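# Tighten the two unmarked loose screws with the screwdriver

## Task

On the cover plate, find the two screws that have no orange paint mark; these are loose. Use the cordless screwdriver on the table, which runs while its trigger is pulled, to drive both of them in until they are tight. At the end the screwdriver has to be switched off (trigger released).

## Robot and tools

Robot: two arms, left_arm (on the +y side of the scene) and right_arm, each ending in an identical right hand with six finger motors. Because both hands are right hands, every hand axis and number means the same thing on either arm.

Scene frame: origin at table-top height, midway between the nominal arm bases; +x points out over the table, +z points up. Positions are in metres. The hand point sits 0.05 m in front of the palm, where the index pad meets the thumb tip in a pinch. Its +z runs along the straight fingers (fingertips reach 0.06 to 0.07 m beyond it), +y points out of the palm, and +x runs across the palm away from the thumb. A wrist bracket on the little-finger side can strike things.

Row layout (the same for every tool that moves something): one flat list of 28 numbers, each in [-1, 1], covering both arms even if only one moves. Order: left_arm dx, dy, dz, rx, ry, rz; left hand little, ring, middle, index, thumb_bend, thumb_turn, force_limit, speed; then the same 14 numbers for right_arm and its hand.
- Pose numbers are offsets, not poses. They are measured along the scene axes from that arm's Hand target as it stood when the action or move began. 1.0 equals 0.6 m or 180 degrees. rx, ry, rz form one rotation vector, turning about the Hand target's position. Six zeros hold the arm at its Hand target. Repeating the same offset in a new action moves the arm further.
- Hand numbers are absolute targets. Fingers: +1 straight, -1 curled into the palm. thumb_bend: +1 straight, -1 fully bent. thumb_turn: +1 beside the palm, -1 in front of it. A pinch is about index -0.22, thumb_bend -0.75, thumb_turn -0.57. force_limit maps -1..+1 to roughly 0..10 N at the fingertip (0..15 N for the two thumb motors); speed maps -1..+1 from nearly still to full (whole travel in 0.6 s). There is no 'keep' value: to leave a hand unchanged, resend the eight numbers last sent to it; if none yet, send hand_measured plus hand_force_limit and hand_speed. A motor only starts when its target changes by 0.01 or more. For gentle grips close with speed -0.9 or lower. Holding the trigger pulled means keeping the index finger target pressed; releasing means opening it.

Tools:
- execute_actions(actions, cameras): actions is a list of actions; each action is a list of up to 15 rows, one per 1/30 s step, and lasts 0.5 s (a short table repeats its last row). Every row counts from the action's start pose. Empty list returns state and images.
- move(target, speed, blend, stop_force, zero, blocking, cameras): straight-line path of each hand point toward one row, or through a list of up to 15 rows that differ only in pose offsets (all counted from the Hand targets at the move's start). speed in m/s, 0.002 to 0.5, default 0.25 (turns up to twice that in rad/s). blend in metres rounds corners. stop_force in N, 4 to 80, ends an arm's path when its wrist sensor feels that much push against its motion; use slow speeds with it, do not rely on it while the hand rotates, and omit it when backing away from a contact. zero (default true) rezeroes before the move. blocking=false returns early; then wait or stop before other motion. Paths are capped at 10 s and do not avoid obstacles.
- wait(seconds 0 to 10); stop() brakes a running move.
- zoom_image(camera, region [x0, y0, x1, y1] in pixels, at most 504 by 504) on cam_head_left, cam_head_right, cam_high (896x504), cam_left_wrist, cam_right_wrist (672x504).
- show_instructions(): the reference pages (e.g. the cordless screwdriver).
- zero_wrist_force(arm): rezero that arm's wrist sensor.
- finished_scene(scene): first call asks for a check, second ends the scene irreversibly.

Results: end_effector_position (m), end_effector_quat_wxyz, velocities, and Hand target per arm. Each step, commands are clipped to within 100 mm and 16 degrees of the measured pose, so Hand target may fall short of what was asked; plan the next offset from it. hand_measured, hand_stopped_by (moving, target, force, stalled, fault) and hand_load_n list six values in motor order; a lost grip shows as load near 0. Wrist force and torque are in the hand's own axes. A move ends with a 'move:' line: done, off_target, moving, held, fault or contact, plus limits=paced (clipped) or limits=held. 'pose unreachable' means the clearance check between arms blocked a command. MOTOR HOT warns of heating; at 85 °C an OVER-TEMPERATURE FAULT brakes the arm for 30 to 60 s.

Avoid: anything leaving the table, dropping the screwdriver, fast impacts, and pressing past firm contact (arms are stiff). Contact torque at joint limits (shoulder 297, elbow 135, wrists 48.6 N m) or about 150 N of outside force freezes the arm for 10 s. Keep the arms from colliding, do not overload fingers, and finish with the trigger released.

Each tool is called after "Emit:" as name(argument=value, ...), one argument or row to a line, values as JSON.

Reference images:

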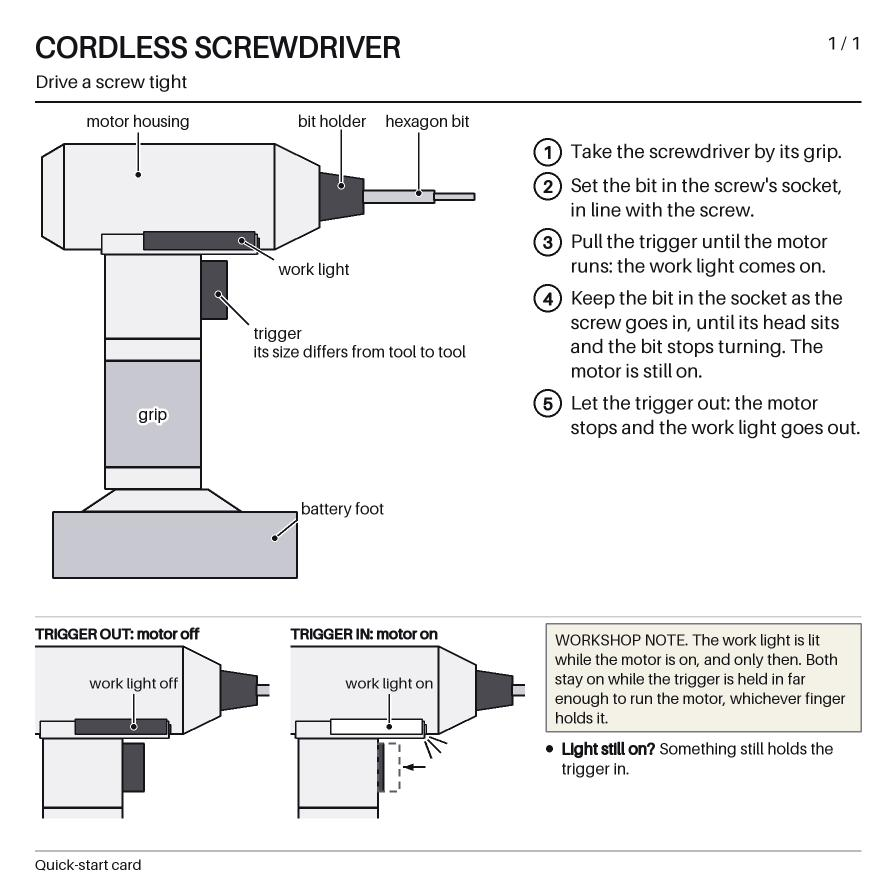

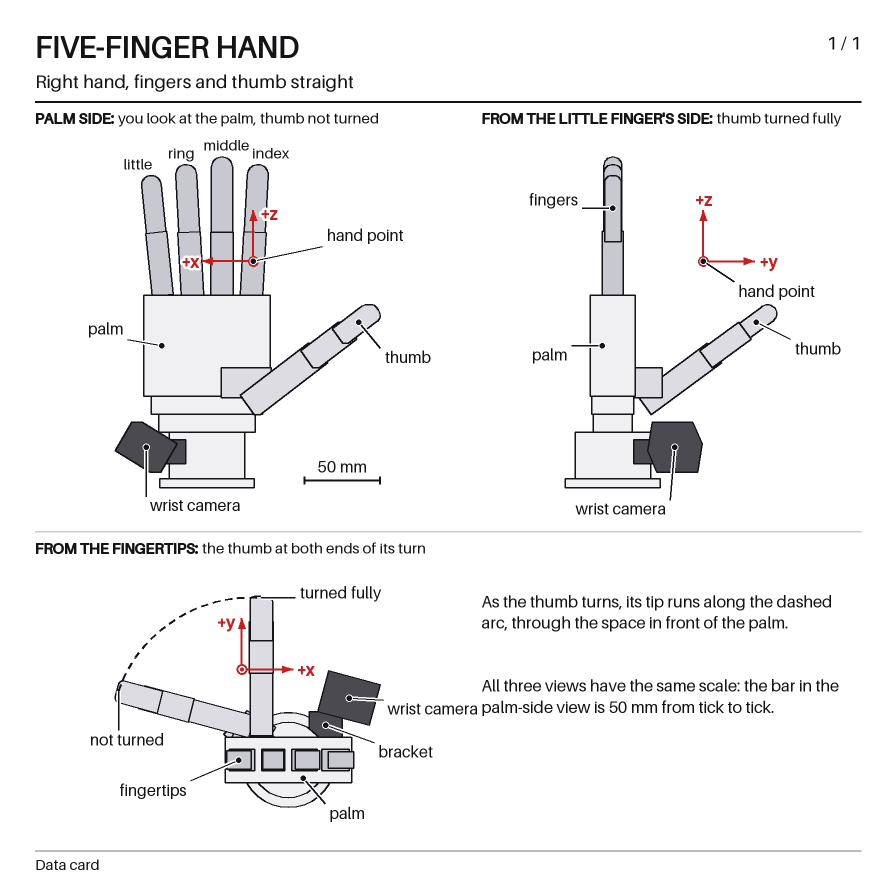

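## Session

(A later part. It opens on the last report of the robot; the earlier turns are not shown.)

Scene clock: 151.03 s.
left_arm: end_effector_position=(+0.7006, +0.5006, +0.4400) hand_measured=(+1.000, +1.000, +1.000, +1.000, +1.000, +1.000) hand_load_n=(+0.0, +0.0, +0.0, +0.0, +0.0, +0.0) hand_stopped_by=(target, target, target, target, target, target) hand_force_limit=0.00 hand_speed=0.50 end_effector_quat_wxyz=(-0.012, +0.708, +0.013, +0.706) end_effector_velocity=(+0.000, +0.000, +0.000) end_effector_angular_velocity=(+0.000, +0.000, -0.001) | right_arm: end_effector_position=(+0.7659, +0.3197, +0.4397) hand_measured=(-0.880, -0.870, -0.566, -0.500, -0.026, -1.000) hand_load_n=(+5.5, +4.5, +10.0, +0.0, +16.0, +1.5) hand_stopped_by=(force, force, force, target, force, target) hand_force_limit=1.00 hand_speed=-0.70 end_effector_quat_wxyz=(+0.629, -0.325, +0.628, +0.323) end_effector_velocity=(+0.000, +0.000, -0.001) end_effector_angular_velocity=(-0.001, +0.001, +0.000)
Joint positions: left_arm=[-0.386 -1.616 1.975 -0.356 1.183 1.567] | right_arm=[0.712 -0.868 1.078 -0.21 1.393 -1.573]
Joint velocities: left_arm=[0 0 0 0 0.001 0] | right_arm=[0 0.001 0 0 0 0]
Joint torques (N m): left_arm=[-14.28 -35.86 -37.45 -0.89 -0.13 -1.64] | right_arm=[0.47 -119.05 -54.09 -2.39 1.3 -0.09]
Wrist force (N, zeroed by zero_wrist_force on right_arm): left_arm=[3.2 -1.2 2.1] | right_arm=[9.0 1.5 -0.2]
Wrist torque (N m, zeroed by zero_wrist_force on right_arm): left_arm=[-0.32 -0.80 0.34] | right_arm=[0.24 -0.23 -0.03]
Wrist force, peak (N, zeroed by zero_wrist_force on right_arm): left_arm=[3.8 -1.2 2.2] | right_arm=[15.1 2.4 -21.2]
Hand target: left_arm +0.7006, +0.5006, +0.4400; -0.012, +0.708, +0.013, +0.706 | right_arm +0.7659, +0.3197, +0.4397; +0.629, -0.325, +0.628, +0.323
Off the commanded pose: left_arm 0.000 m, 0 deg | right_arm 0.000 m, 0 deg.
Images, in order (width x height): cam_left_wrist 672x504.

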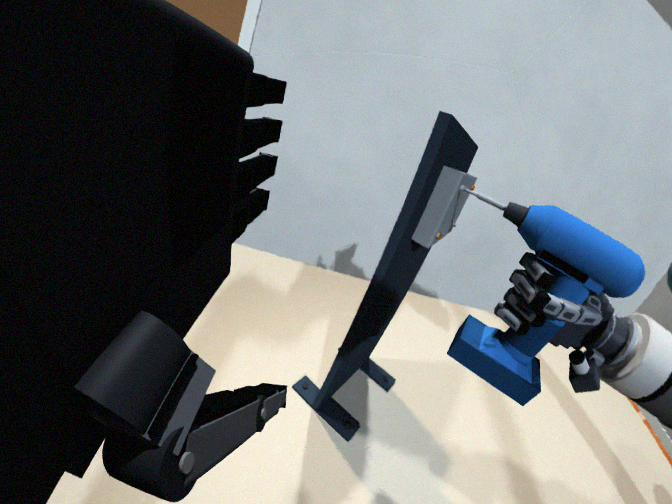

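Emit:
move(
  target=[0,0,0,0,0,0,1,1,1,1,1,1,0,0.5,-0.1308,-0.1828,0,0,0,0,-1,-1,-1,-0.5,-0.98,-1,1,-0.7],
  speed=0.12,
  cameras=["cam_left_wrist","cam_head_right","cam_right_wrist"],
)

Emit:
zoom_image(
  camera="cam_left_wrist",
  region=[410, 160, 490, 250],
)

Emit:
zoom_image(
  camera="cam_head_right",
  region=[300, 80, 360, 140],
)

Scene clock: 152.77 s.
left_arm: end_effector_position=(+0.7006, +0.5006, +0.4400) hand_measured=(+1.000, +1.000, +1.000, +1.000, +1.000, +1.000) hand_load_n=(+0.0, +0.0, +0.0, +0.0, +0.0, -0.5) hand_stopped_by=(target, target, target, target, target, target) hand_force_limit=0.00 hand_speed=0.50 end_effector_quat_wxyz=(-0.012, +0.708, +0.013, +0.706) end_effector_velocity=(+0.000, +0.000, +0.000) end_effector_angular_velocity=(+0.000, +0.000, +0.001) | right_arm: end_effector_position=(+0.6876, +0.2098, +0.4396) hand_measured=(-0.880, -0.870, -0.566, -0.500, -0.026, -1.000) hand_load_n=(+5.0, +4.5, +10.5, -0.5, +15.0, +2.5) hand_stopped_by=(force, force, force, target, force, target) hand_force_limit=1.00 hand_speed=-0.70 end_effector_quat_wxyz=(+0.629, -0.324, +0.628, +0.323) end_effector_velocity=(-0.001, +0.000, +0.000) end_effector_angular_velocity=(+0.000, +0.000, +0.000)
Joint positions: left_arm=[-0.386 -1.616 1.975 -0.356 1.183 1.567] | right_arm=[0.683 -1.095 1.446 -0.351 1.363 -1.573]
Joint velocities: left_arm=[0 0 0 0.001 0 0] | right_arm=[0.001 0 0.001 0 0 0]
Joint torques (N m): left_arm=[-11.62 -36.82 -37.14 -0.53 0.36 -1.34] | right_arm=[15.04 -104.31 -44.06 -2.61 2.24 2.12]
Wrist force (N, zeroed by zero_wrist_force on right_arm): left_arm=[3.5 -1.5 1.7] | right_arm=[10.3 0.2 0.2]
Wrist torque (N m, zeroed by zero_wrist_force on right_arm): left_arm=[-0.35 -0.83 0.34] | right_arm=[0.14 -0.16 0.01]
Wrist force, peak (N, zeroed by zero_wrist_force on right_arm): left_arm=[3.5 -1.3 2.3] | right_arm=[10.9 0.5 2.3]
Hand target: left_arm +0.7006, +0.5006, +0.4400; -0.012, +0.708, +0.013, +0.706 | right_arm +0.6874, +0.2098, +0.4395; +0.629, -0.324, +0.628, +0.323
Off the commanded pose: left_arm 0.000 m, 0 deg | right_arm 0.000 m, 0 deg.
move: done
Images, in order (width x height): cam_head_right 896x504, cam_left_wrist 672x504, cam_right_wrist 672x504.

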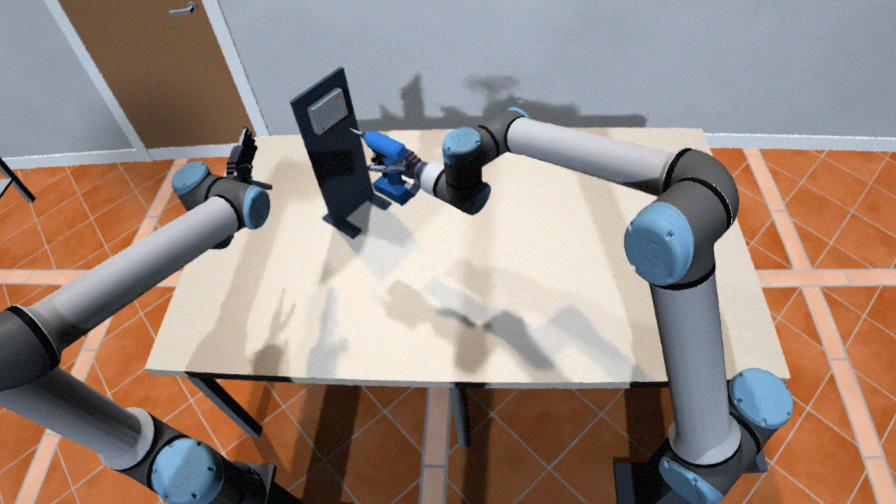

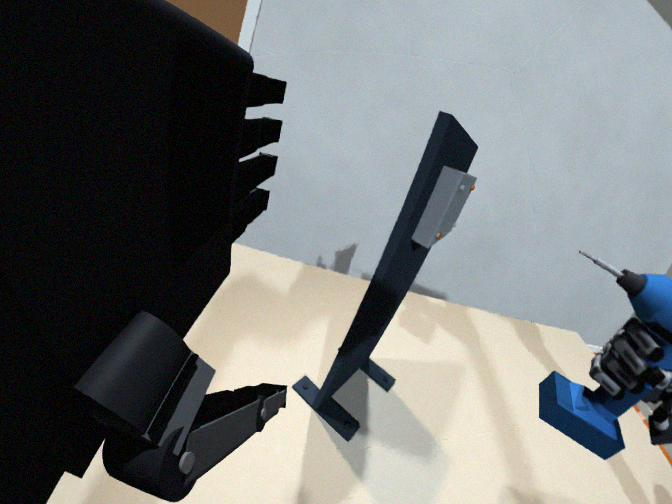

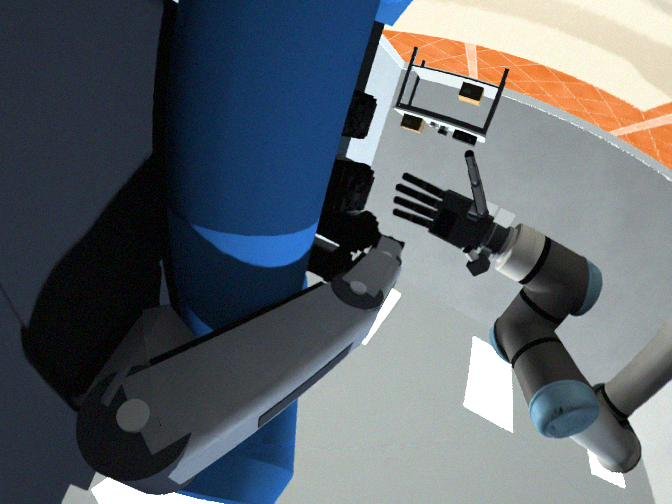

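Scaled by 5.600 from the camera's 672x504 image, which has a finer 960x720 frame.

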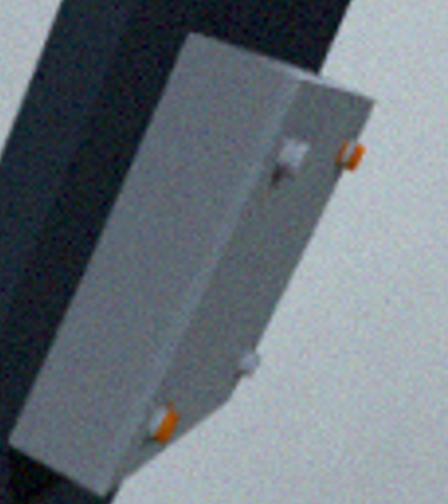

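Scaled by 8.400.

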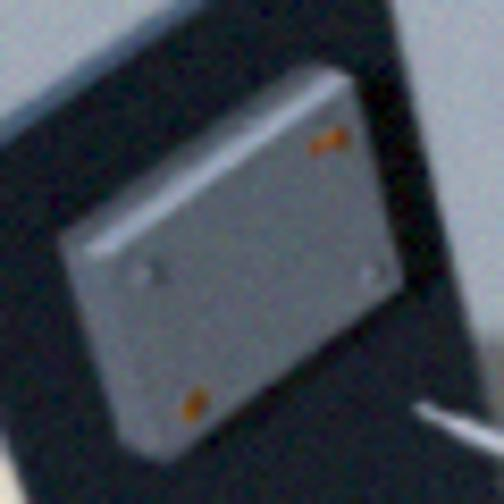

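Emit:
move(
  target=[
    [0,0,0,0,0,0,1,1,1,1,1,1,0,0.5,-0.0457,-0.133,-0.1,0,0,0,-1,-1,-1,-0.5,-0.98,-1,1,-0.7],
    [0,0,0,0,0,0,1,1,1,1,1,1,0,0.5,-0.0457,-0.133,-0.4658,0,0,0,-1,-1,-1,-0.5,-0.98,-1,1,-0.7],
  ],
  speed=0.15,
  blend=[0.05,0],
)

Emit:
move(
  target=[0,0,0,0,0,0,1,1,1,1,1,1,0,0.5,0,0,-0.06,0,0,0,-1,-1,-1,-0.5,-0.98,-1,1,-0.7],
  speed=0.012,
  stop_force=6,
  cameras=["cam_left_wrist","cam_high","cam_head_left"],
)

Emit:
zoom_image(
  camera="cam_head_left",
  region=[300, 130, 500, 260],
)

Scene clock: 155.87 s.
left_arm: end_effector_position=(+0.7006, +0.5006, +0.4400) hand_measured=(+1.000, +1.000, +1.000, +1.000, +1.000, +1.000) hand_load_n=(+0.0, -0.5, +0.0, +0.0, +0.0, +0.0) hand_stopped_by=(target, target, target, target, target, target) hand_force_limit=0.00 hand_speed=0.50 end_effector_quat_wxyz=(-0.012, +0.708, +0.013, +0.706) end_effector_velocity=(+0.000, +0.000, +0.000) end_effector_angular_velocity=(-0.002, +0.000, -0.001) | right_arm: end_effector_position=(+0.6599, +0.1302, +0.1602) hand_measured=(-0.880, -0.870, -0.566, -0.500, -0.026, -1.000) hand_load_n=(+4.5, +5.0, +11.0, +0.0, +15.0, +2.5) hand_stopped_by=(force, force, force, target, force, target) hand_force_limit=1.00 hand_speed=-0.70 end_effector_quat_wxyz=(+0.629, -0.324, +0.628, +0.323) end_effector_velocity=(+0.000, +0.000, -0.001) end_effector_angular_velocity=(+0.000, +0.000, +0.000)
Joint positions: left_arm=[-0.386 -1.616 1.975 -0.356 1.183 1.567] | right_arm=[0.629 -0.948 1.797 -0.849 1.309 -1.573]
Joint velocities: left_arm=[0 0 0 0 0.001 -0.002] | right_arm=[0 0.001 0 -0.001 0 0]
Joint torques (N m): left_arm=[-11.26 -36.7 -37.9 -0.19 0.2 -1.78] | right_arm=[13.5 -90.26 -40.28 -4.41 2.06 1.76]
Wrist force (N, zeroed by zero_wrist_force on right_arm): left_arm=[3.0 -1.2 2.2] | right_arm=[10.6 0.6 0.0]
Wrist torque (N m, zeroed by zero_wrist_force on right_arm): left_arm=[-0.33 -0.78 0.32] | right_arm=[0.21 -0.19 0.06]
Wrist force, peak (N, zeroed by zero_wrist_force on right_arm): left_arm=[3.3 -1.5 2.6] | right_arm=[13.7 0.9 -0.2]
Hand target: left_arm +0.7006, +0.5006, +0.4400; -0.012, +0.708, +0.013, +0.706 | right_arm +0.6599, +0.1302, +0.1602; +0.629, -0.324, +0.628, +0.323
Off the commanded pose: left_arm 0.000 m, 0 deg | right_arm 0.000 m, 0 deg.
move: done

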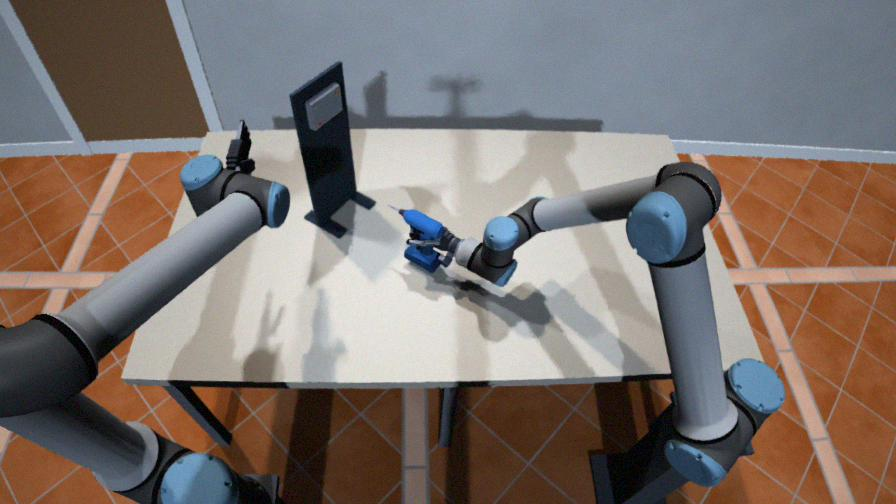

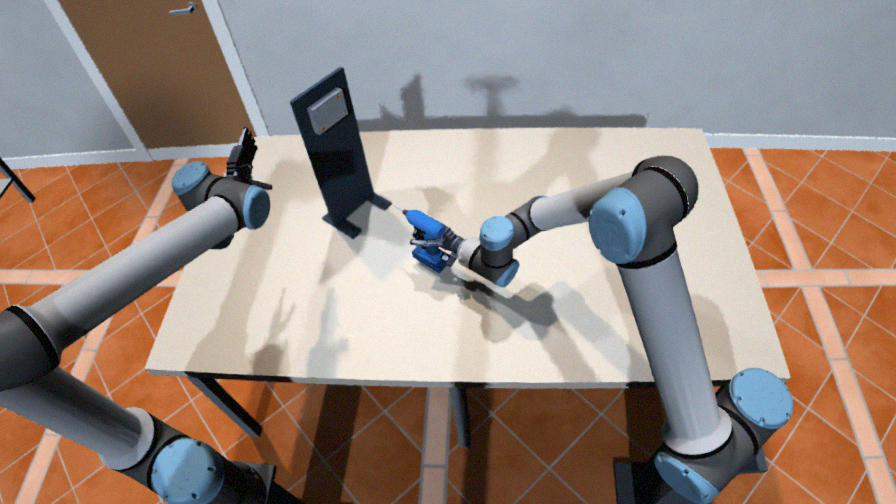

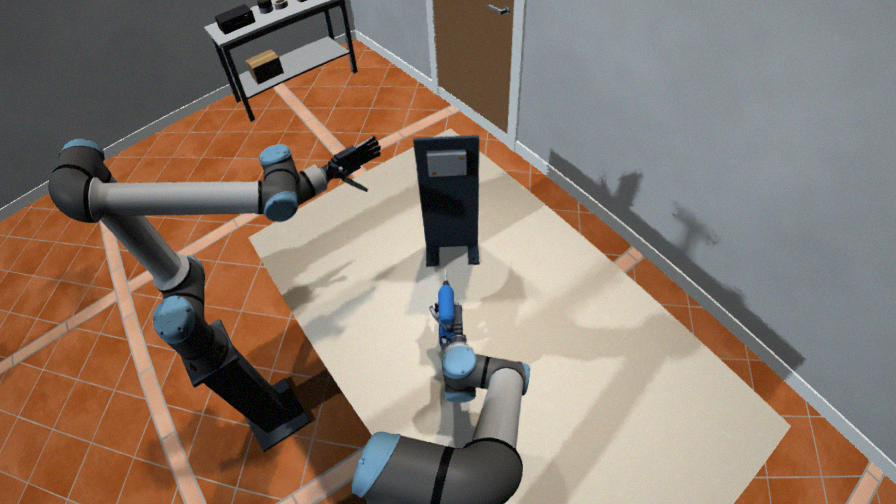

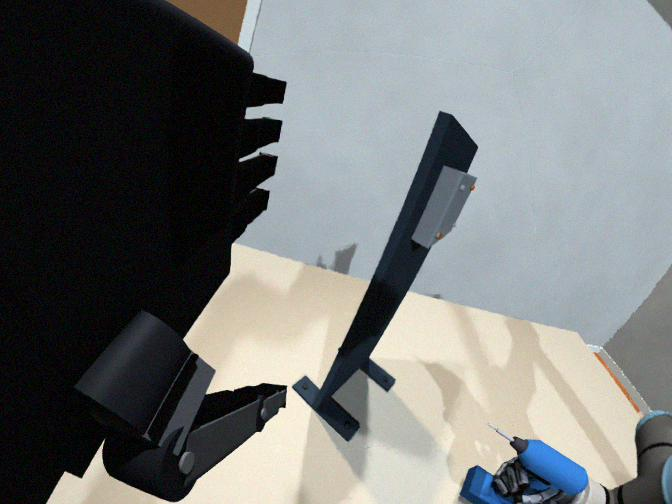

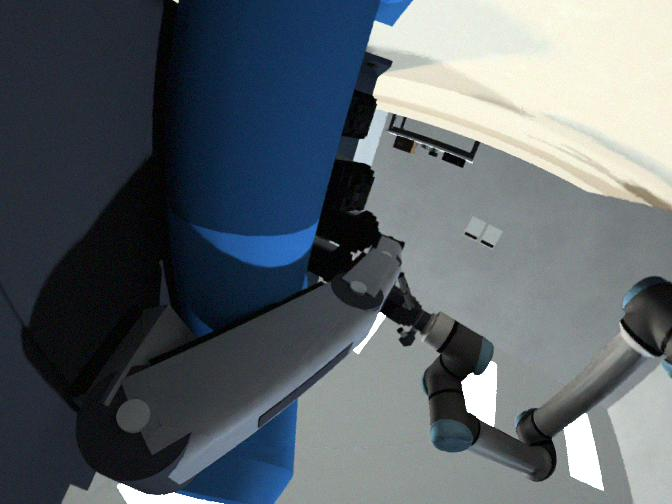

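Scene clock: 159.07 s.
left_arm: end_effector_position=(+0.7006, +0.5006, +0.4400) hand_measured=(+1.000, +1.000, +1.000, +1.000, +1.000, +1.000) hand_load_n=(+0.0, +0.0, +0.0, +0.0, +0.0, +0.5) hand_stopped_by=(target, target, target, target, target, target) hand_force_limit=0.00 hand_speed=0.50 end_effector_quat_wxyz=(-0.012, +0.708, +0.013, +0.706) end_effector_velocity=(+0.000, +0.000, +0.000) end_effector_angular_velocity=(+0.000, +0.000, -0.001) | right_arm: end_effector_position=(+0.6599, +0.1302, +0.1349) hand_measured=(-0.880, -0.870, -0.566, -0.500, -0.026, -1.000) hand_load_n=(+6.0, +5.0, +11.0, +0.0, +15.0, +2.5) hand_stopped_by=(force, force, force, target, force, target) hand_force_limit=1.00 hand_speed=-0.70 end_effector_quat_wxyz=(+0.629, -0.324, +0.628, +0.323) end_effector_velocity=(+0.000, +0.000, +0.000) end_effector_angular_velocity=(+0.000, +0.001, +0.000)
Joint positions: left_arm=[-0.386 -1.616 1.975 -0.356 1.183 1.567] | right_arm=[0.629 -0.916 1.801 -0.885 1.309 -1.573]
Joint velocities: left_arm=[0 0 0 0 0.001 0] | right_arm=[0 0 0 0.001 0 0]
Joint torques (N m): left_arm=[-12.11 -35.77 -37.92 -0.09 0.3 -1.78] | right_arm=[11.63 -107.11 -37.48 -3.1 2.38 -0.12]
Wrist force (N, zeroed by zero_wrist_force on right_arm): left_arm=[3.3 -1.3 1.7] | right_arm=[9.7 0.3 0.4]
Wrist torque (N m, zeroed by zero_wrist_force on right_arm): left_arm=[-0.31 -0.81 0.34] | right_arm=[0.14 -0.17 0.02]
Wrist force, peak (N, zeroed by zero_wrist_force on right_arm): left_arm=[3.4 -1.7 2.4] | right_arm=[10.8 0.4 -0.1]
Hand target: left_arm +0.7006, +0.5006, +0.4400; -0.012, +0.708, +0.013, +0.706 | right_arm +0.6599, +0.1302, +0.1350; +0.629, -0.324, +0.628, +0.323
Off the commanded pose: left_arm 0.000 m, 0 deg | right_arm 0.011 m, 0 deg.
move: contact (right_arm)
Images, in order (width x height): cam_head_left 896x504, cam_high 896x504, cam_left_wrist 672x504.

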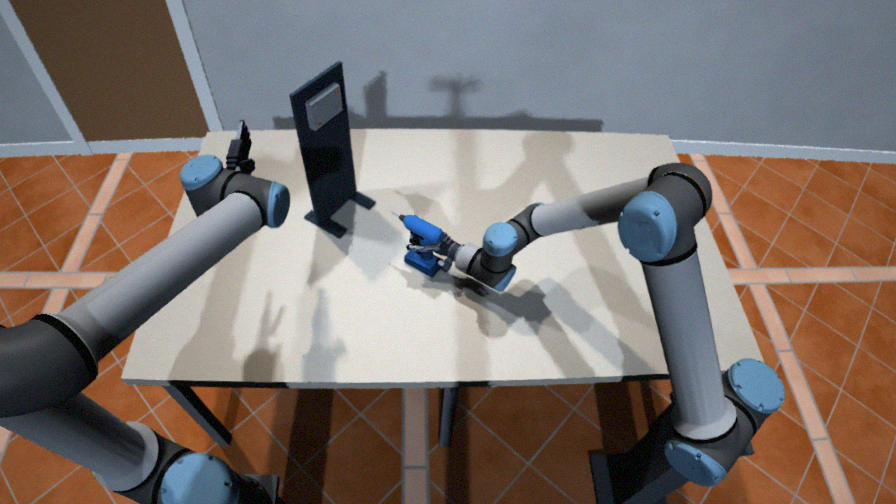

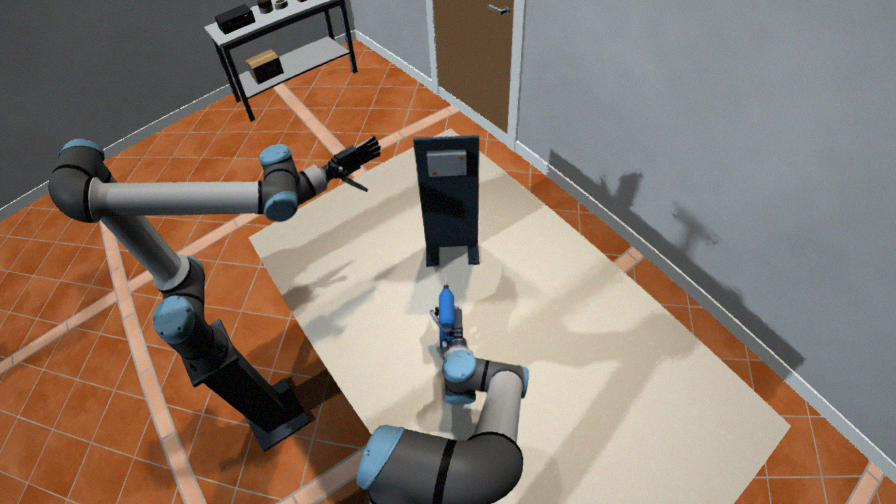

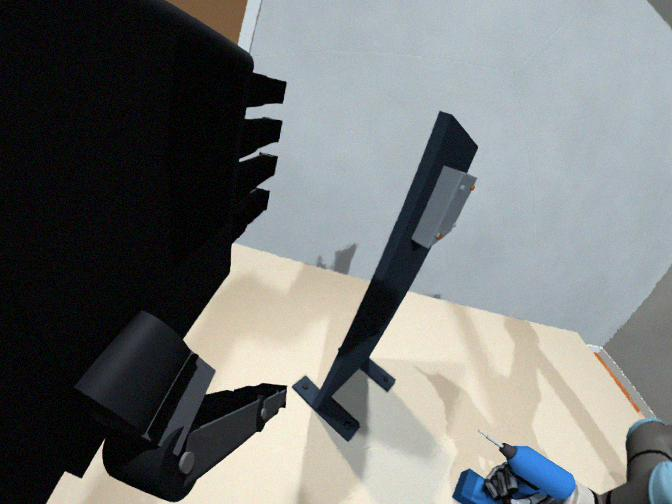

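Scaled by 2.520.

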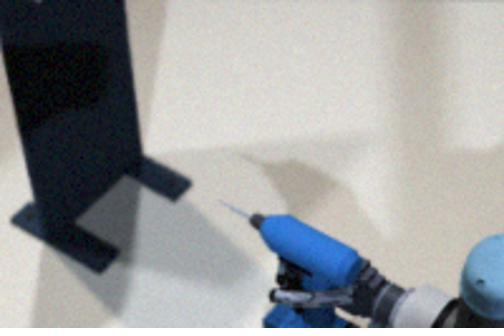

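Emit:
move(
  target=[0,0,0,0,0,0,1,1,1,1,1,1,0,0.5,0,0,-0.005,0,0,0,-1,-1,-1,-0.5,-0.98,-1,1,-0.7],
  speed=0.005,
  stop_force=8,
  cameras=["cam_left_wrist"],
)

Emit:
zoom_image(
  camera="cam_left_wrist",
  region=[420, 380, 672, 504],
)

Scene clock: 159.97 s.
left_arm: end_effector_position=(+0.7006, +0.5006, +0.4400) hand_measured=(+1.000, +1.000, +1.000, +1.000, +1.000, +1.000) hand_load_n=(+0.0, +0.0, +0.0, +0.0, +0.0, +0.0) hand_stopped_by=(target, target, target, target, target, target) hand_force_limit=0.00 hand_speed=0.50 end_effector_quat_wxyz=(-0.012, +0.708, +0.013, +0.706) end_effector_velocity=(+0.000, -0.001, +0.001) end_effector_angular_velocity=(-0.001, -0.001, -0.001) | right_arm: end_effector_position=(+0.6599, +0.1303, +0.1347) hand_measured=(-0.880, -0.870, -0.566, -0.500, -0.026, -1.000) hand_load_n=(+6.0, +5.0, +10.5, +0.0, +15.0, +2.5) hand_stopped_by=(force, force, force, target, force, target) hand_force_limit=1.00 hand_speed=-0.70 end_effector_quat_wxyz=(+0.629, -0.324, +0.628, +0.323) end_effector_velocity=(+0.000, +0.000, +0.001) end_effector_angular_velocity=(+0.001, -0.001, +0.000)
Joint positions: left_arm=[-0.386 -1.616 1.975 -0.356 1.183 1.567] | right_arm=[0.629 -0.916 1.801 -0.885 1.309 -1.573]
Joint velocities: left_arm=[-0.001 -0.001 0 0 0 0] | right_arm=[0 -0.001 0 0 0 0]
Joint torques (N m): left_arm=[-12.93 -37.42 -38.8 -0.57 0.17 -1.63] | right_arm=[10.92 -97.61 -31.15 -0.3 2.28 -0.03]
Wrist force (N, zeroed by zero_wrist_force on right_arm): left_arm=[3.2 -1.6 2.1] | right_arm=[3.4 0.6 1.1]
Wrist torque (N m, zeroed by zero_wrist_force on right_arm): left_arm=[-0.38 -0.81 0.32] | right_arm=[0.19 -0.32 0.01]
Wrist force, peak (N, zeroed by zero_wrist_force on right_arm): left_arm=[3.4 -1.3 2.4] | right_arm=[10.2 0.4 -0.3]
Hand target: left_arm +0.7006, +0.5006, +0.4400; -0.012, +0.708, +0.013, +0.706 | right_arm +0.6599, +0.1303, +0.1347; +0.629, -0.324, +0.628, +0.323
Off the commanded pose: left_arm 0.000 m, 0 deg | right_arm 0.003 m, 0 deg.
move: contact (right_arm)
Images, in order (width x height): cam_left_wrist 672x504.

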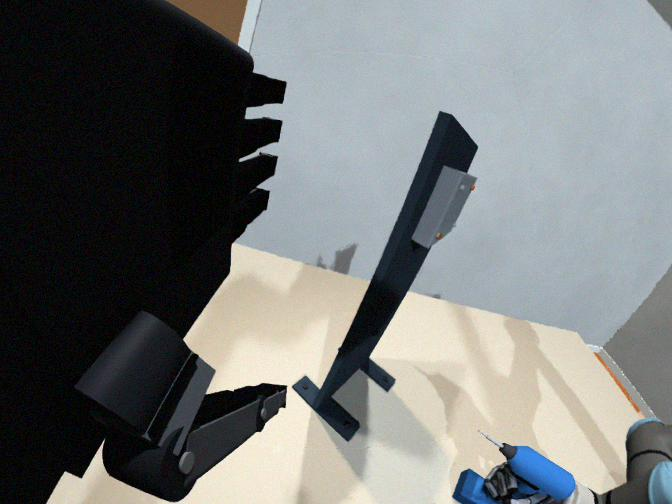

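Scaled by 2.000 from the camera's 672x504 image, which has a finer 960x720 frame.

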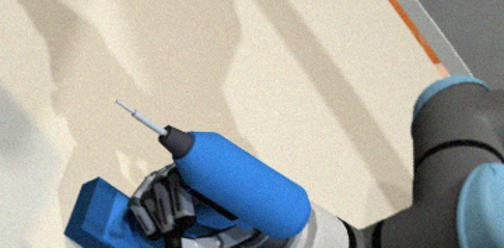

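Emit:
move(
  target=[0,0,0,0,0,0,1,1,1,1,1,1,0,0.5,0,0,-0.002,0,0,0,-1,-1,-1,-0.5,-0.98,-1,1,-0.7],
  speed=0.004,
  stop_force=5,
  cameras=[],
)

Emit:
move(
  target=[0,0,0,0,0,0,1,1,1,1,1,1,0,0.5,0,0,0,0,0,0,-0.7,-0.7,-0.35,-0.3,0.1,-1,1,-0.85],
  cameras=["cam_head_left","cam_left_wrist"],
)

Scene clock: 160.90 s.
left_arm: end_effector_position=(+0.7006, +0.5006, +0.4400) hand_measured=(+1.000, +1.000, +1.000, +1.000, +1.000, +1.000) hand_load_n=(+0.0, +0.0, +0.0, +0.0, +0.0, +0.0) hand_stopped_by=(target, target, target, target, target, target) hand_force_limit=0.00 hand_speed=0.50 end_effector_quat_wxyz=(-0.012, +0.708, +0.013, +0.706) end_effector_velocity=(+0.000, +0.000, -0.001) end_effector_angular_velocity=(+0.000, +0.001, +0.001) | right_arm: end_effector_position=(+0.6599, +0.1303, +0.1346) hand_measured=(-0.880, -0.870, -0.566, -0.500, -0.026, -1.000) hand_load_n=(+6.0, +5.5, +11.0, +0.0, +15.0, +2.5) hand_stopped_by=(force, force, force, target, force, target) hand_force_limit=1.00 hand_speed=-0.70 end_effector_quat_wxyz=(+0.629, -0.324, +0.628, +0.323) end_effector_velocity=(+0.000, +0.000, +0.001) end_effector_angular_velocity=(+0.000, +0.000, +0.000)
Joint positions: left_arm=[-0.386 -1.616 1.975 -0.356 1.183 1.567] | right_arm=[0.629 -0.915 1.801 -0.885 1.309 -1.573]
Joint velocities: left_arm=[0.001 0.001 0 0.001 0 -0.001] | right_arm=[0 -0.001 0 0.001 0 0]
Joint torques (N m): left_arm=[-12.96 -36.38 -38.11 -0.52 0.41 -1.91] | right_arm=[11.21 -93.09 -27.04 1.16 2.02 -0.15]
Wrist force (N, zeroed by zero_wrist_force on right_arm): left_arm=[3.1 -1.3 2.2] | right_arm=[-3.1 0.3 -1.5]
Wrist torque (N m, zeroed by zero_wrist_force on right_arm): left_arm=[-0.33 -0.80 0.33] | right_arm=[0.22 -0.06 -0.07]
Wrist force, peak (N, zeroed by zero_wrist_force on right_arm): left_arm=[3.5 -1.3 2.5] | right_arm=[-3.5 0.0 -2.3]
Hand target: left_arm +0.7006, +0.5006, +0.4400; -0.012, +0.708, +0.013, +0.706 | right_arm +0.6599, +0.1303, +0.1346; +0.629, -0.324, +0.628, +0.323
Off the commanded pose: left_arm 0.000 m, 0 deg | right_arm 0.001 m, 0 deg.
move: contact (right_arm)
No camera images: "cameras" was empty.

Scene clock: 162.03 s.
left_arm: end_effector_position=(+0.7006, +0.5006, +0.4400) hand_measured=(+1.000, +1.000, +1.000, +1.000, +1.000, +1.000) hand_load_n=(+0.0, +0.0, +0.0, +0.0, +0.0, +0.0) hand_stopped_by=(target, target, target, target, target, target) hand_force_limit=0.00 hand_speed=0.50 end_effector_quat_wxyz=(-0.012, +0.708, +0.013, +0.706) end_effector_velocity=(+0.000, +0.000, +0.000) end_effector_angular_velocity=(+0.000, -0.001, +0.000) | right_arm: end_effector_position=(+0.6599, +0.1303, +0.1346) hand_measured=(-0.700, -0.700, -0.350, -0.300, +0.100, -1.000) hand_load_n=(+0.5, +0.0, +0.0, +0.0, +0.0, -0.5) hand_stopped_by=(target, target, target, target, target, target) hand_force_limit=1.00 hand_speed=-0.85 end_effector_quat_wxyz=(+0.629, -0.324, +0.628, +0.323) end_effector_velocity=(+0.000, +0.000, +0.000) end_effector_angular_velocity=(+0.001, -0.001, +0.000)
Joint positions: left_arm=[-0.386 -1.616 1.975 -0.356 1.183 1.567] | right_arm=[0.629 -0.915 1.801 -0.885 1.309 -1.573]
Joint velocities: left_arm=[0 0 0 -0.001 0 0] | right_arm=[0 0 0 -0.002 0 0]
Joint torques (N m): left_arm=[-12.32 -36.42 -38.02 -0.35 0.86 -1.52] | right_arm=[10.52 -100.88 -29.05 -5.95 1.71 -0.05]
Wrist force (N, zeroed by zero_wrist_force on right_arm): left_arm=[3.2 -1.5 2.2] | right_arm=[8.9 0.7 0.2]
Wrist torque (N m, zeroed by zero_wrist_force on right_arm): left_arm=[-0.37 -0.81 0.33] | right_arm=[0.20 -0.17 0.05]
Wrist force, peak (N, zeroed by zero_wrist_force on right_arm): left_arm=[3.5 -1.2 2.3] | right_arm=[9.1 0.5 -0.1]
Hand target: left_arm +0.7006, +0.5006, +0.4400; -0.012, +0.708, +0.013, +0.706 | right_arm +0.6599, +0.1303, +0.1346; +0.629, -0.324, +0.628, +0.323
Off the commanded pose: left_arm 0.000 m, 0 deg | right_arm 0.000 m, 0 deg.
move: done
Images, in order (width x height): cam_head_left 896x504, cam_left_wrist 672x504.

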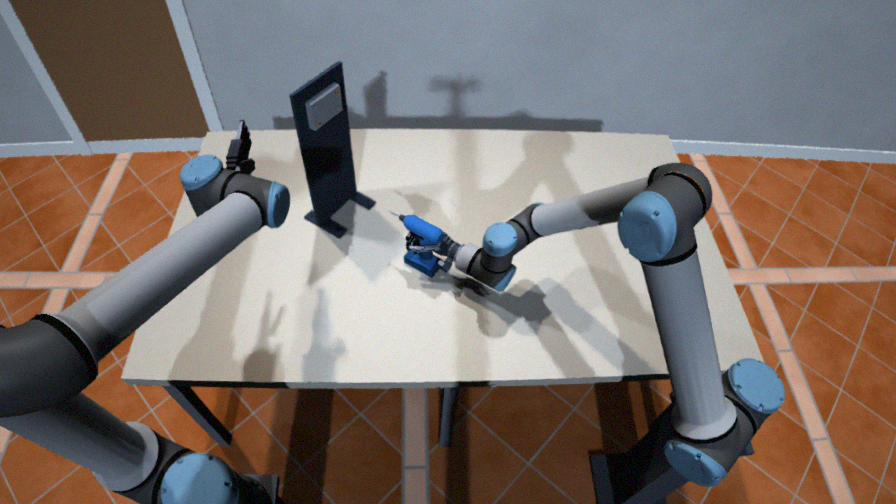

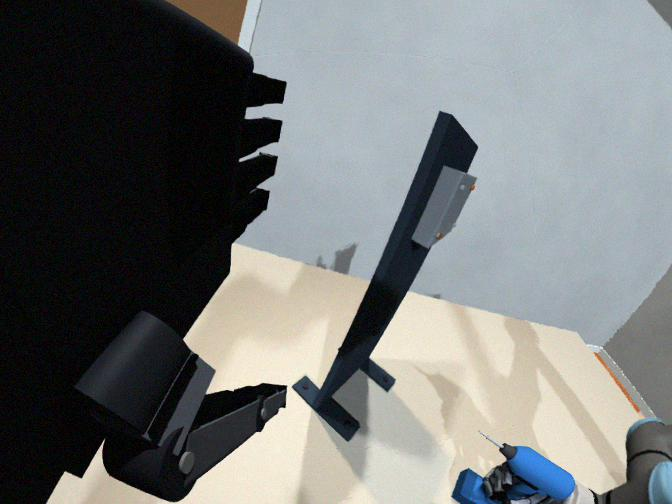

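Emit:
zoom_image(
  camera="cam_left_wrist",
  region=[420, 380, 672, 504],
)

Emit:
zoom_image(
  camera="cam_head_left",
  region=[360, 180, 520, 300],
)

Scaled by 2.000 from the camera's 672x504 image, which has a finer 960x720 frame.

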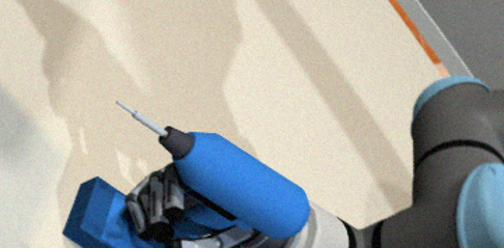

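Scaled by 3.150.

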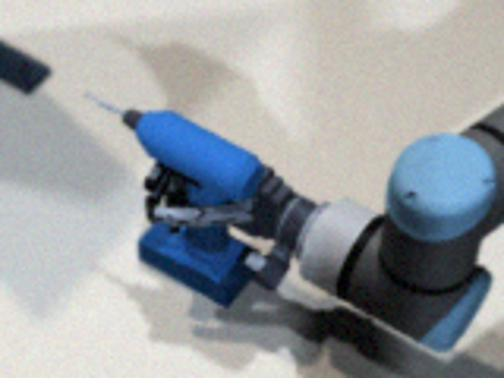

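Emit:
move(
  target=[0,0,0,0,0,0,1,1,1,1,1,1,0,0.5,0,0,-0.005,0,0,0,-0.7,-0.7,-0.35,-0.3,0.1,-1,1,-0.85],
  speed=0.005,
  stop_force=5,
  cameras=["cam_head_left","cam_left_wrist","cam_right_wrist"],
)

Scene clock: 163.13 s.
left_arm: end_effector_position=(+0.7006, +0.5006, +0.4400) hand_measured=(+1.000, +1.000, +1.000, +1.000, +1.000, +1.000) hand_load_n=(+0.0, +0.0, +0.0, +0.0, +0.0, +0.0) hand_stopped_by=(target, target, target, target, target, target) hand_force_limit=0.00 hand_speed=0.50 end_effector_quat_wxyz=(-0.012, +0.708, +0.013, +0.706) end_effector_velocity=(+0.000, +0.000, +0.000) end_effector_angular_velocity=(+0.000, +0.001, +0.001) | right_arm: end_effector_position=(+0.6599, +0.1303, +0.1344) hand_measured=(-0.700, -0.700, -0.350, -0.300, +0.100, -1.000) hand_load_n=(+0.0, +0.0, +0.0, +0.0, +0.0, -0.5) hand_stopped_by=(target, target, target, target, target, target) hand_force_limit=1.00 hand_speed=-0.85 end_effector_quat_wxyz=(+0.629, -0.324, +0.628, +0.323) end_effector_velocity=(+0.000, +0.000, +0.001) end_effector_angular_velocity=(+0.000, -0.001, +0.000)
Joint positions: left_arm=[-0.386 -1.616 1.975 -0.356 1.183 1.567] | right_arm=[0.629 -0.915 1.801 -0.886 1.309 -1.573]
Joint velocities: left_arm=[0 0 0 0 0 0] | right_arm=[0 -0.001 0 0 0 0]
Joint torques (N m): left_arm=[-11.87 -35.29 -37.75 0.06 0.29 -1.51] | right_arm=[10.43 -102.52 -29.63 -1.35 1.32 -0.08]
Wrist force (N, zeroed by zero_wrist_force on right_arm): left_arm=[3.6 -1.4 2.3] | right_arm=[5.3 0.0 0.6]
Wrist torque (N m, zeroed by zero_wrist_force on right_arm): left_arm=[-0.36 -0.86 0.35] | right_arm=[0.14 0.06 -0.04]
Wrist force, peak (N, zeroed by zero_wrist_force on right_arm): left_arm=[3.6 -1.4 2.3] | right_arm=[9.1 0.8 0.2]
Hand target: left_arm +0.7006, +0.5006, +0.4400; -0.012, +0.708, +0.013, +0.706 | right_arm +0.6600, +0.1303, +0.1345; +0.629, -0.324, +0.628, +0.323
Off the commanded pose: left_arm 0.000 m, 0 deg | right_arm 0.003 m, 0 deg.
move: contact (right_arm)
Images, in order (width x height): cam_head_left 896x504, cam_left_wrist 672x504, cam_right_wrist 672x504.

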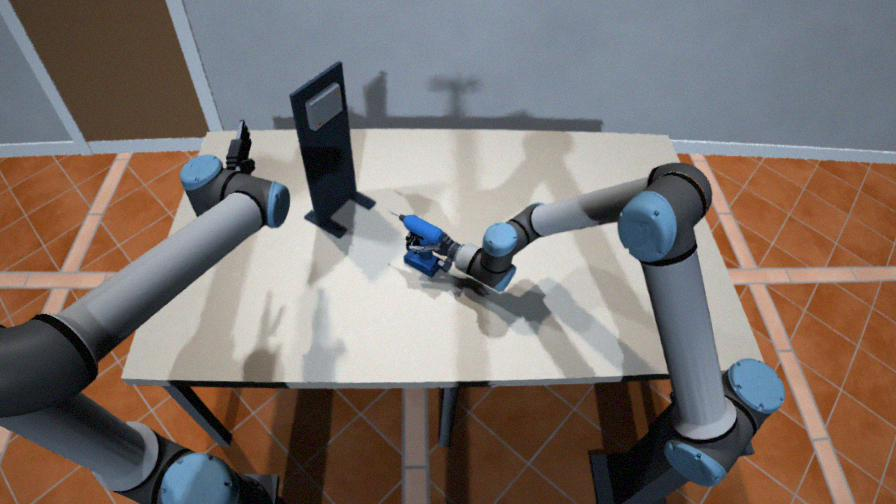

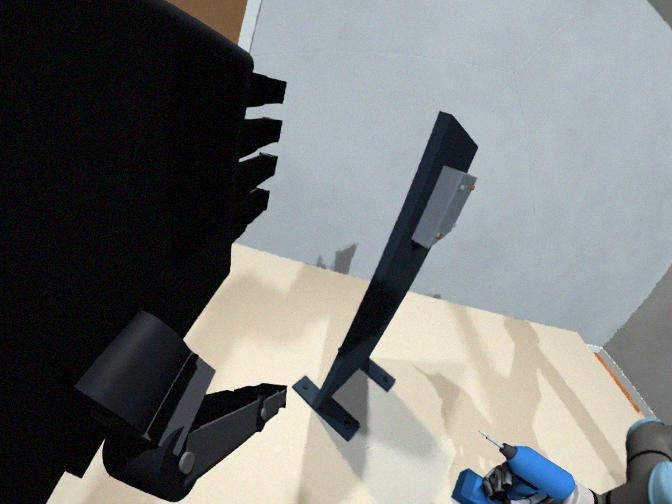

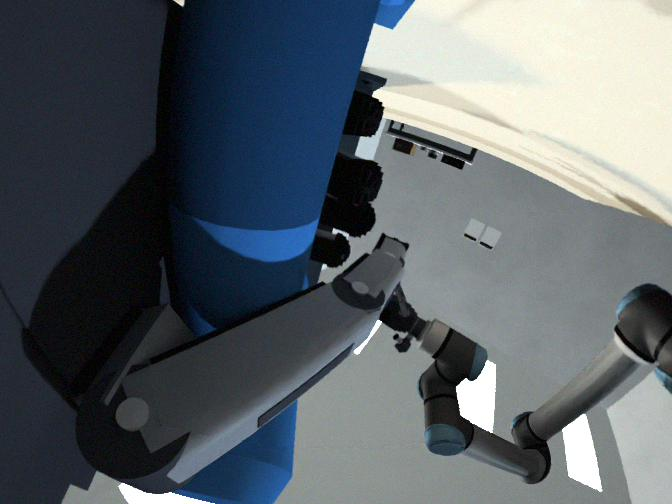

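Emit:
move(
  target=[0,0,0,0,0,0,1,1,1,1,1,1,0,0.5,0,0,-0.005,0,0,0,-0.7,-0.7,-0.35,-0.3,0.1,-1,1,-0.85],
  speed=0.005,
  stop_force=12,
  cameras=["cam_head_left","cam_left_wrist"],
)

Scene clock: 164.50 s.
left_arm: end_effector_position=(+0.7006, +0.5006, +0.4400) hand_measured=(+1.000, +1.000, +1.000, +1.000, +1.000, +1.000) hand_load_n=(+0.0, +0.0, +0.0, +0.0, +0.0, +0.0) hand_stopped_by=(target, target, target, target, target, target) hand_force_limit=0.00 hand_speed=0.50 end_effector_quat_wxyz=(-0.012, +0.708, +0.013, +0.706) end_effector_velocity=(+0.000, +0.000, +0.000) end_effector_angular_velocity=(+0.001, +0.000, +0.000) | right_arm: end_effector_position=(+0.6600, +0.1303, +0.1314) hand_measured=(-0.700, -0.700, -0.350, -0.300, +0.100, -1.000) hand_load_n=(+0.0, +0.0, +0.0, +0.0, +0.0, +0.0) hand_stopped_by=(target, target, target, target, target, target) hand_force_limit=1.00 hand_speed=-0.85 end_effector_quat_wxyz=(+0.629, -0.324, +0.628, +0.323) end_effector_velocity=(+0.000, +0.000, -0.001) end_effector_angular_velocity=(-0.001, +0.002, +0.000)
Joint positions: left_arm=[-0.386 -1.616 1.975 -0.356 1.183 1.567] | right_arm=[0.629 -0.911 1.802 -0.89 1.309 -1.573]
Joint velocities: left_arm=[0 0 0 0 0 0.001] | right_arm=[0 0.001 0 0.001 0 0]
Joint torques (N m): left_arm=[-11.57 -36.03 -39.86 -0.19 0.21 -1.81] | right_arm=[11.79 -92.32 -23.49 -0.85 1.47 -0.23]
Wrist force (N, zeroed by zero_wrist_force on right_arm): left_arm=[3.2 -1.1 2.3] | right_arm=[0.3 -0.1 0.4]
Wrist torque (N m, zeroed by zero_wrist_force on right_arm): left_arm=[-0.32 -0.81 0.34] | right_arm=[0.14 0.31 -0.27]
Wrist force, peak (N, zeroed by zero_wrist_force on right_arm): left_arm=[3.4 -1.2 2.3] | right_arm=[6.0 0.4 0.1]
Hand target: left_arm +0.7006, +0.5006, +0.4400; -0.012, +0.708, +0.013, +0.706 | right_arm +0.6600, +0.1303, +0.1315; +0.629, -0.324, +0.628, +0.323
Off the commanded pose: left_arm 0.000 m, 0 deg | right_arm 0.000 m, 0 deg.
move: done
Images, in order (width x height): cam_head_left 896x504, cam_left_wrist 672x504.

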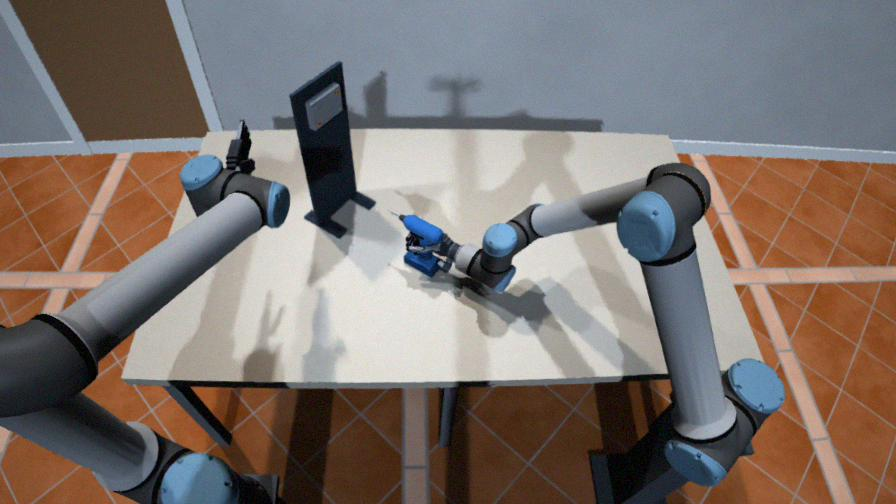

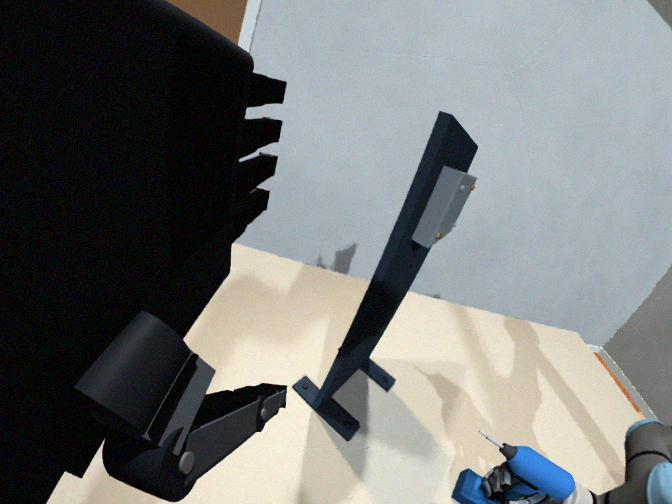

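Emit:
move(
  target=[0,0,0,0,0,0,1,1,1,1,1,1,0,0.5,0,0,0,0,0,0,1,1,1,1,1,-1,1,-0.4],
  cameras=["cam_head_left","cam_left_wrist","cam_right_wrist"],
)

Scene clock: 166.53 s.
left_arm: end_effector_position=(+0.7006, +0.5006, +0.4400) hand_measured=(+1.000, +1.000, +1.000, +1.000, +1.000, +1.000) hand_load_n=(+0.0, +0.0, +0.0, +0.0, +0.0, +0.0) hand_stopped_by=(target, target, target, target, target, target) hand_force_limit=0.00 hand_speed=0.50 end_effector_quat_wxyz=(-0.012, +0.708, +0.013, +0.706) end_effector_velocity=(+0.000, +0.000, +0.000) end_effector_angular_velocity=(+0.000, +0.000, +0.000) | right_arm: end_effector_position=(+0.6600, +0.1303, +0.1314) hand_measured=(+1.000, +1.000, +1.000, +1.000, +1.000, -1.000) hand_load_n=(+0.0, +0.0, +0.0, +0.0, +0.0, +0.0) hand_stopped_by=(target, target, target, target, target, target) hand_force_limit=1.00 hand_speed=-0.40 end_effector_quat_wxyz=(+0.629, -0.324, +0.628, +0.323) end_effector_velocity=(+0.000, +0.000, +0.001) end_effector_angular_velocity=(+0.001, -0.001, +0.000)
Joint positions: left_arm=[-0.386 -1.616 1.975 -0.356 1.183 1.567] | right_arm=[0.629 -0.911 1.802 -0.89 1.309 -1.573]
Joint velocities: left_arm=[0 0 0 0 0 0] | right_arm=[0 0 0 -0.001 0 0]
Joint torques (N m): left_arm=[-11.46 -37.19 -39.37 0.1 0.28 -1.69] | right_arm=[13.31 -96.91 -30.48 -0.77 1.76 -0.23]
Wrist force (N, zeroed by zero_wrist_force on right_arm): left_arm=[3.1 -1.4 2.6] | right_arm=[0.4 -0.4 -0.1]
Wrist torque (N m, zeroed by zero_wrist_force on right_arm): left_arm=[-0.38 -0.81 0.32] | right_arm=[0.11 0.30 -0.25]
Wrist force, peak (N, zeroed by zero_wrist_force on right_arm): left_arm=[3.2 -1.6 2.5] | right_arm=[0.7 -0.1 0.2]
Hand target: left_arm +0.7006, +0.5006, +0.4400; -0.012, +0.708, +0.013, +0.706 | right_arm +0.6600, +0.1303, +0.1315; +0.629, -0.324, +0.628, +0.323
Off the commanded pose: left_arm 0.000 m, 0 deg | right_arm 0.000 m, 0 deg.
move: done
Images, in order (width x height): cam_head_left 896x504, cam_left_wrist 672x504, cam_right_wrist 672x504.

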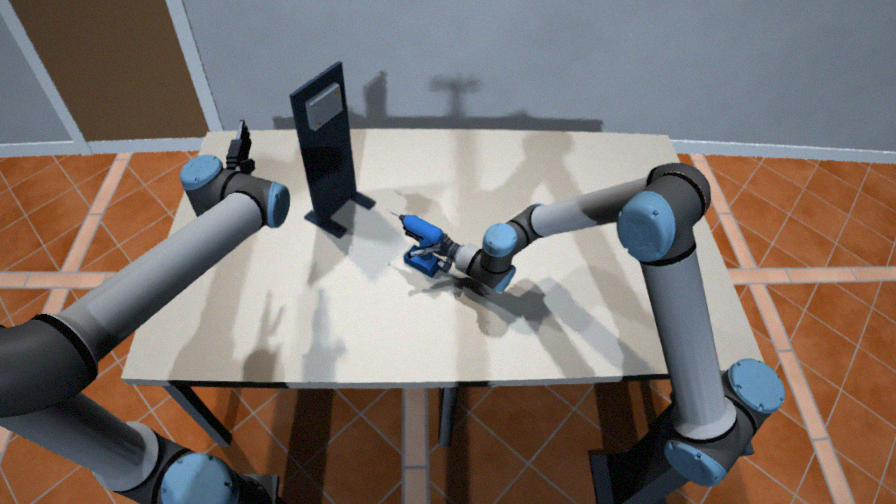

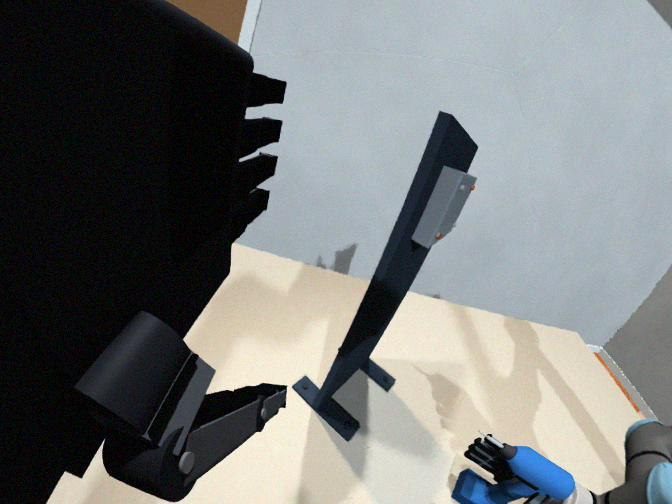

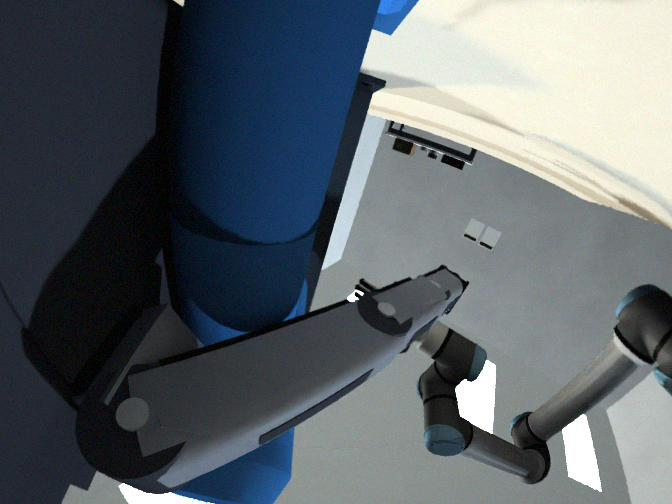

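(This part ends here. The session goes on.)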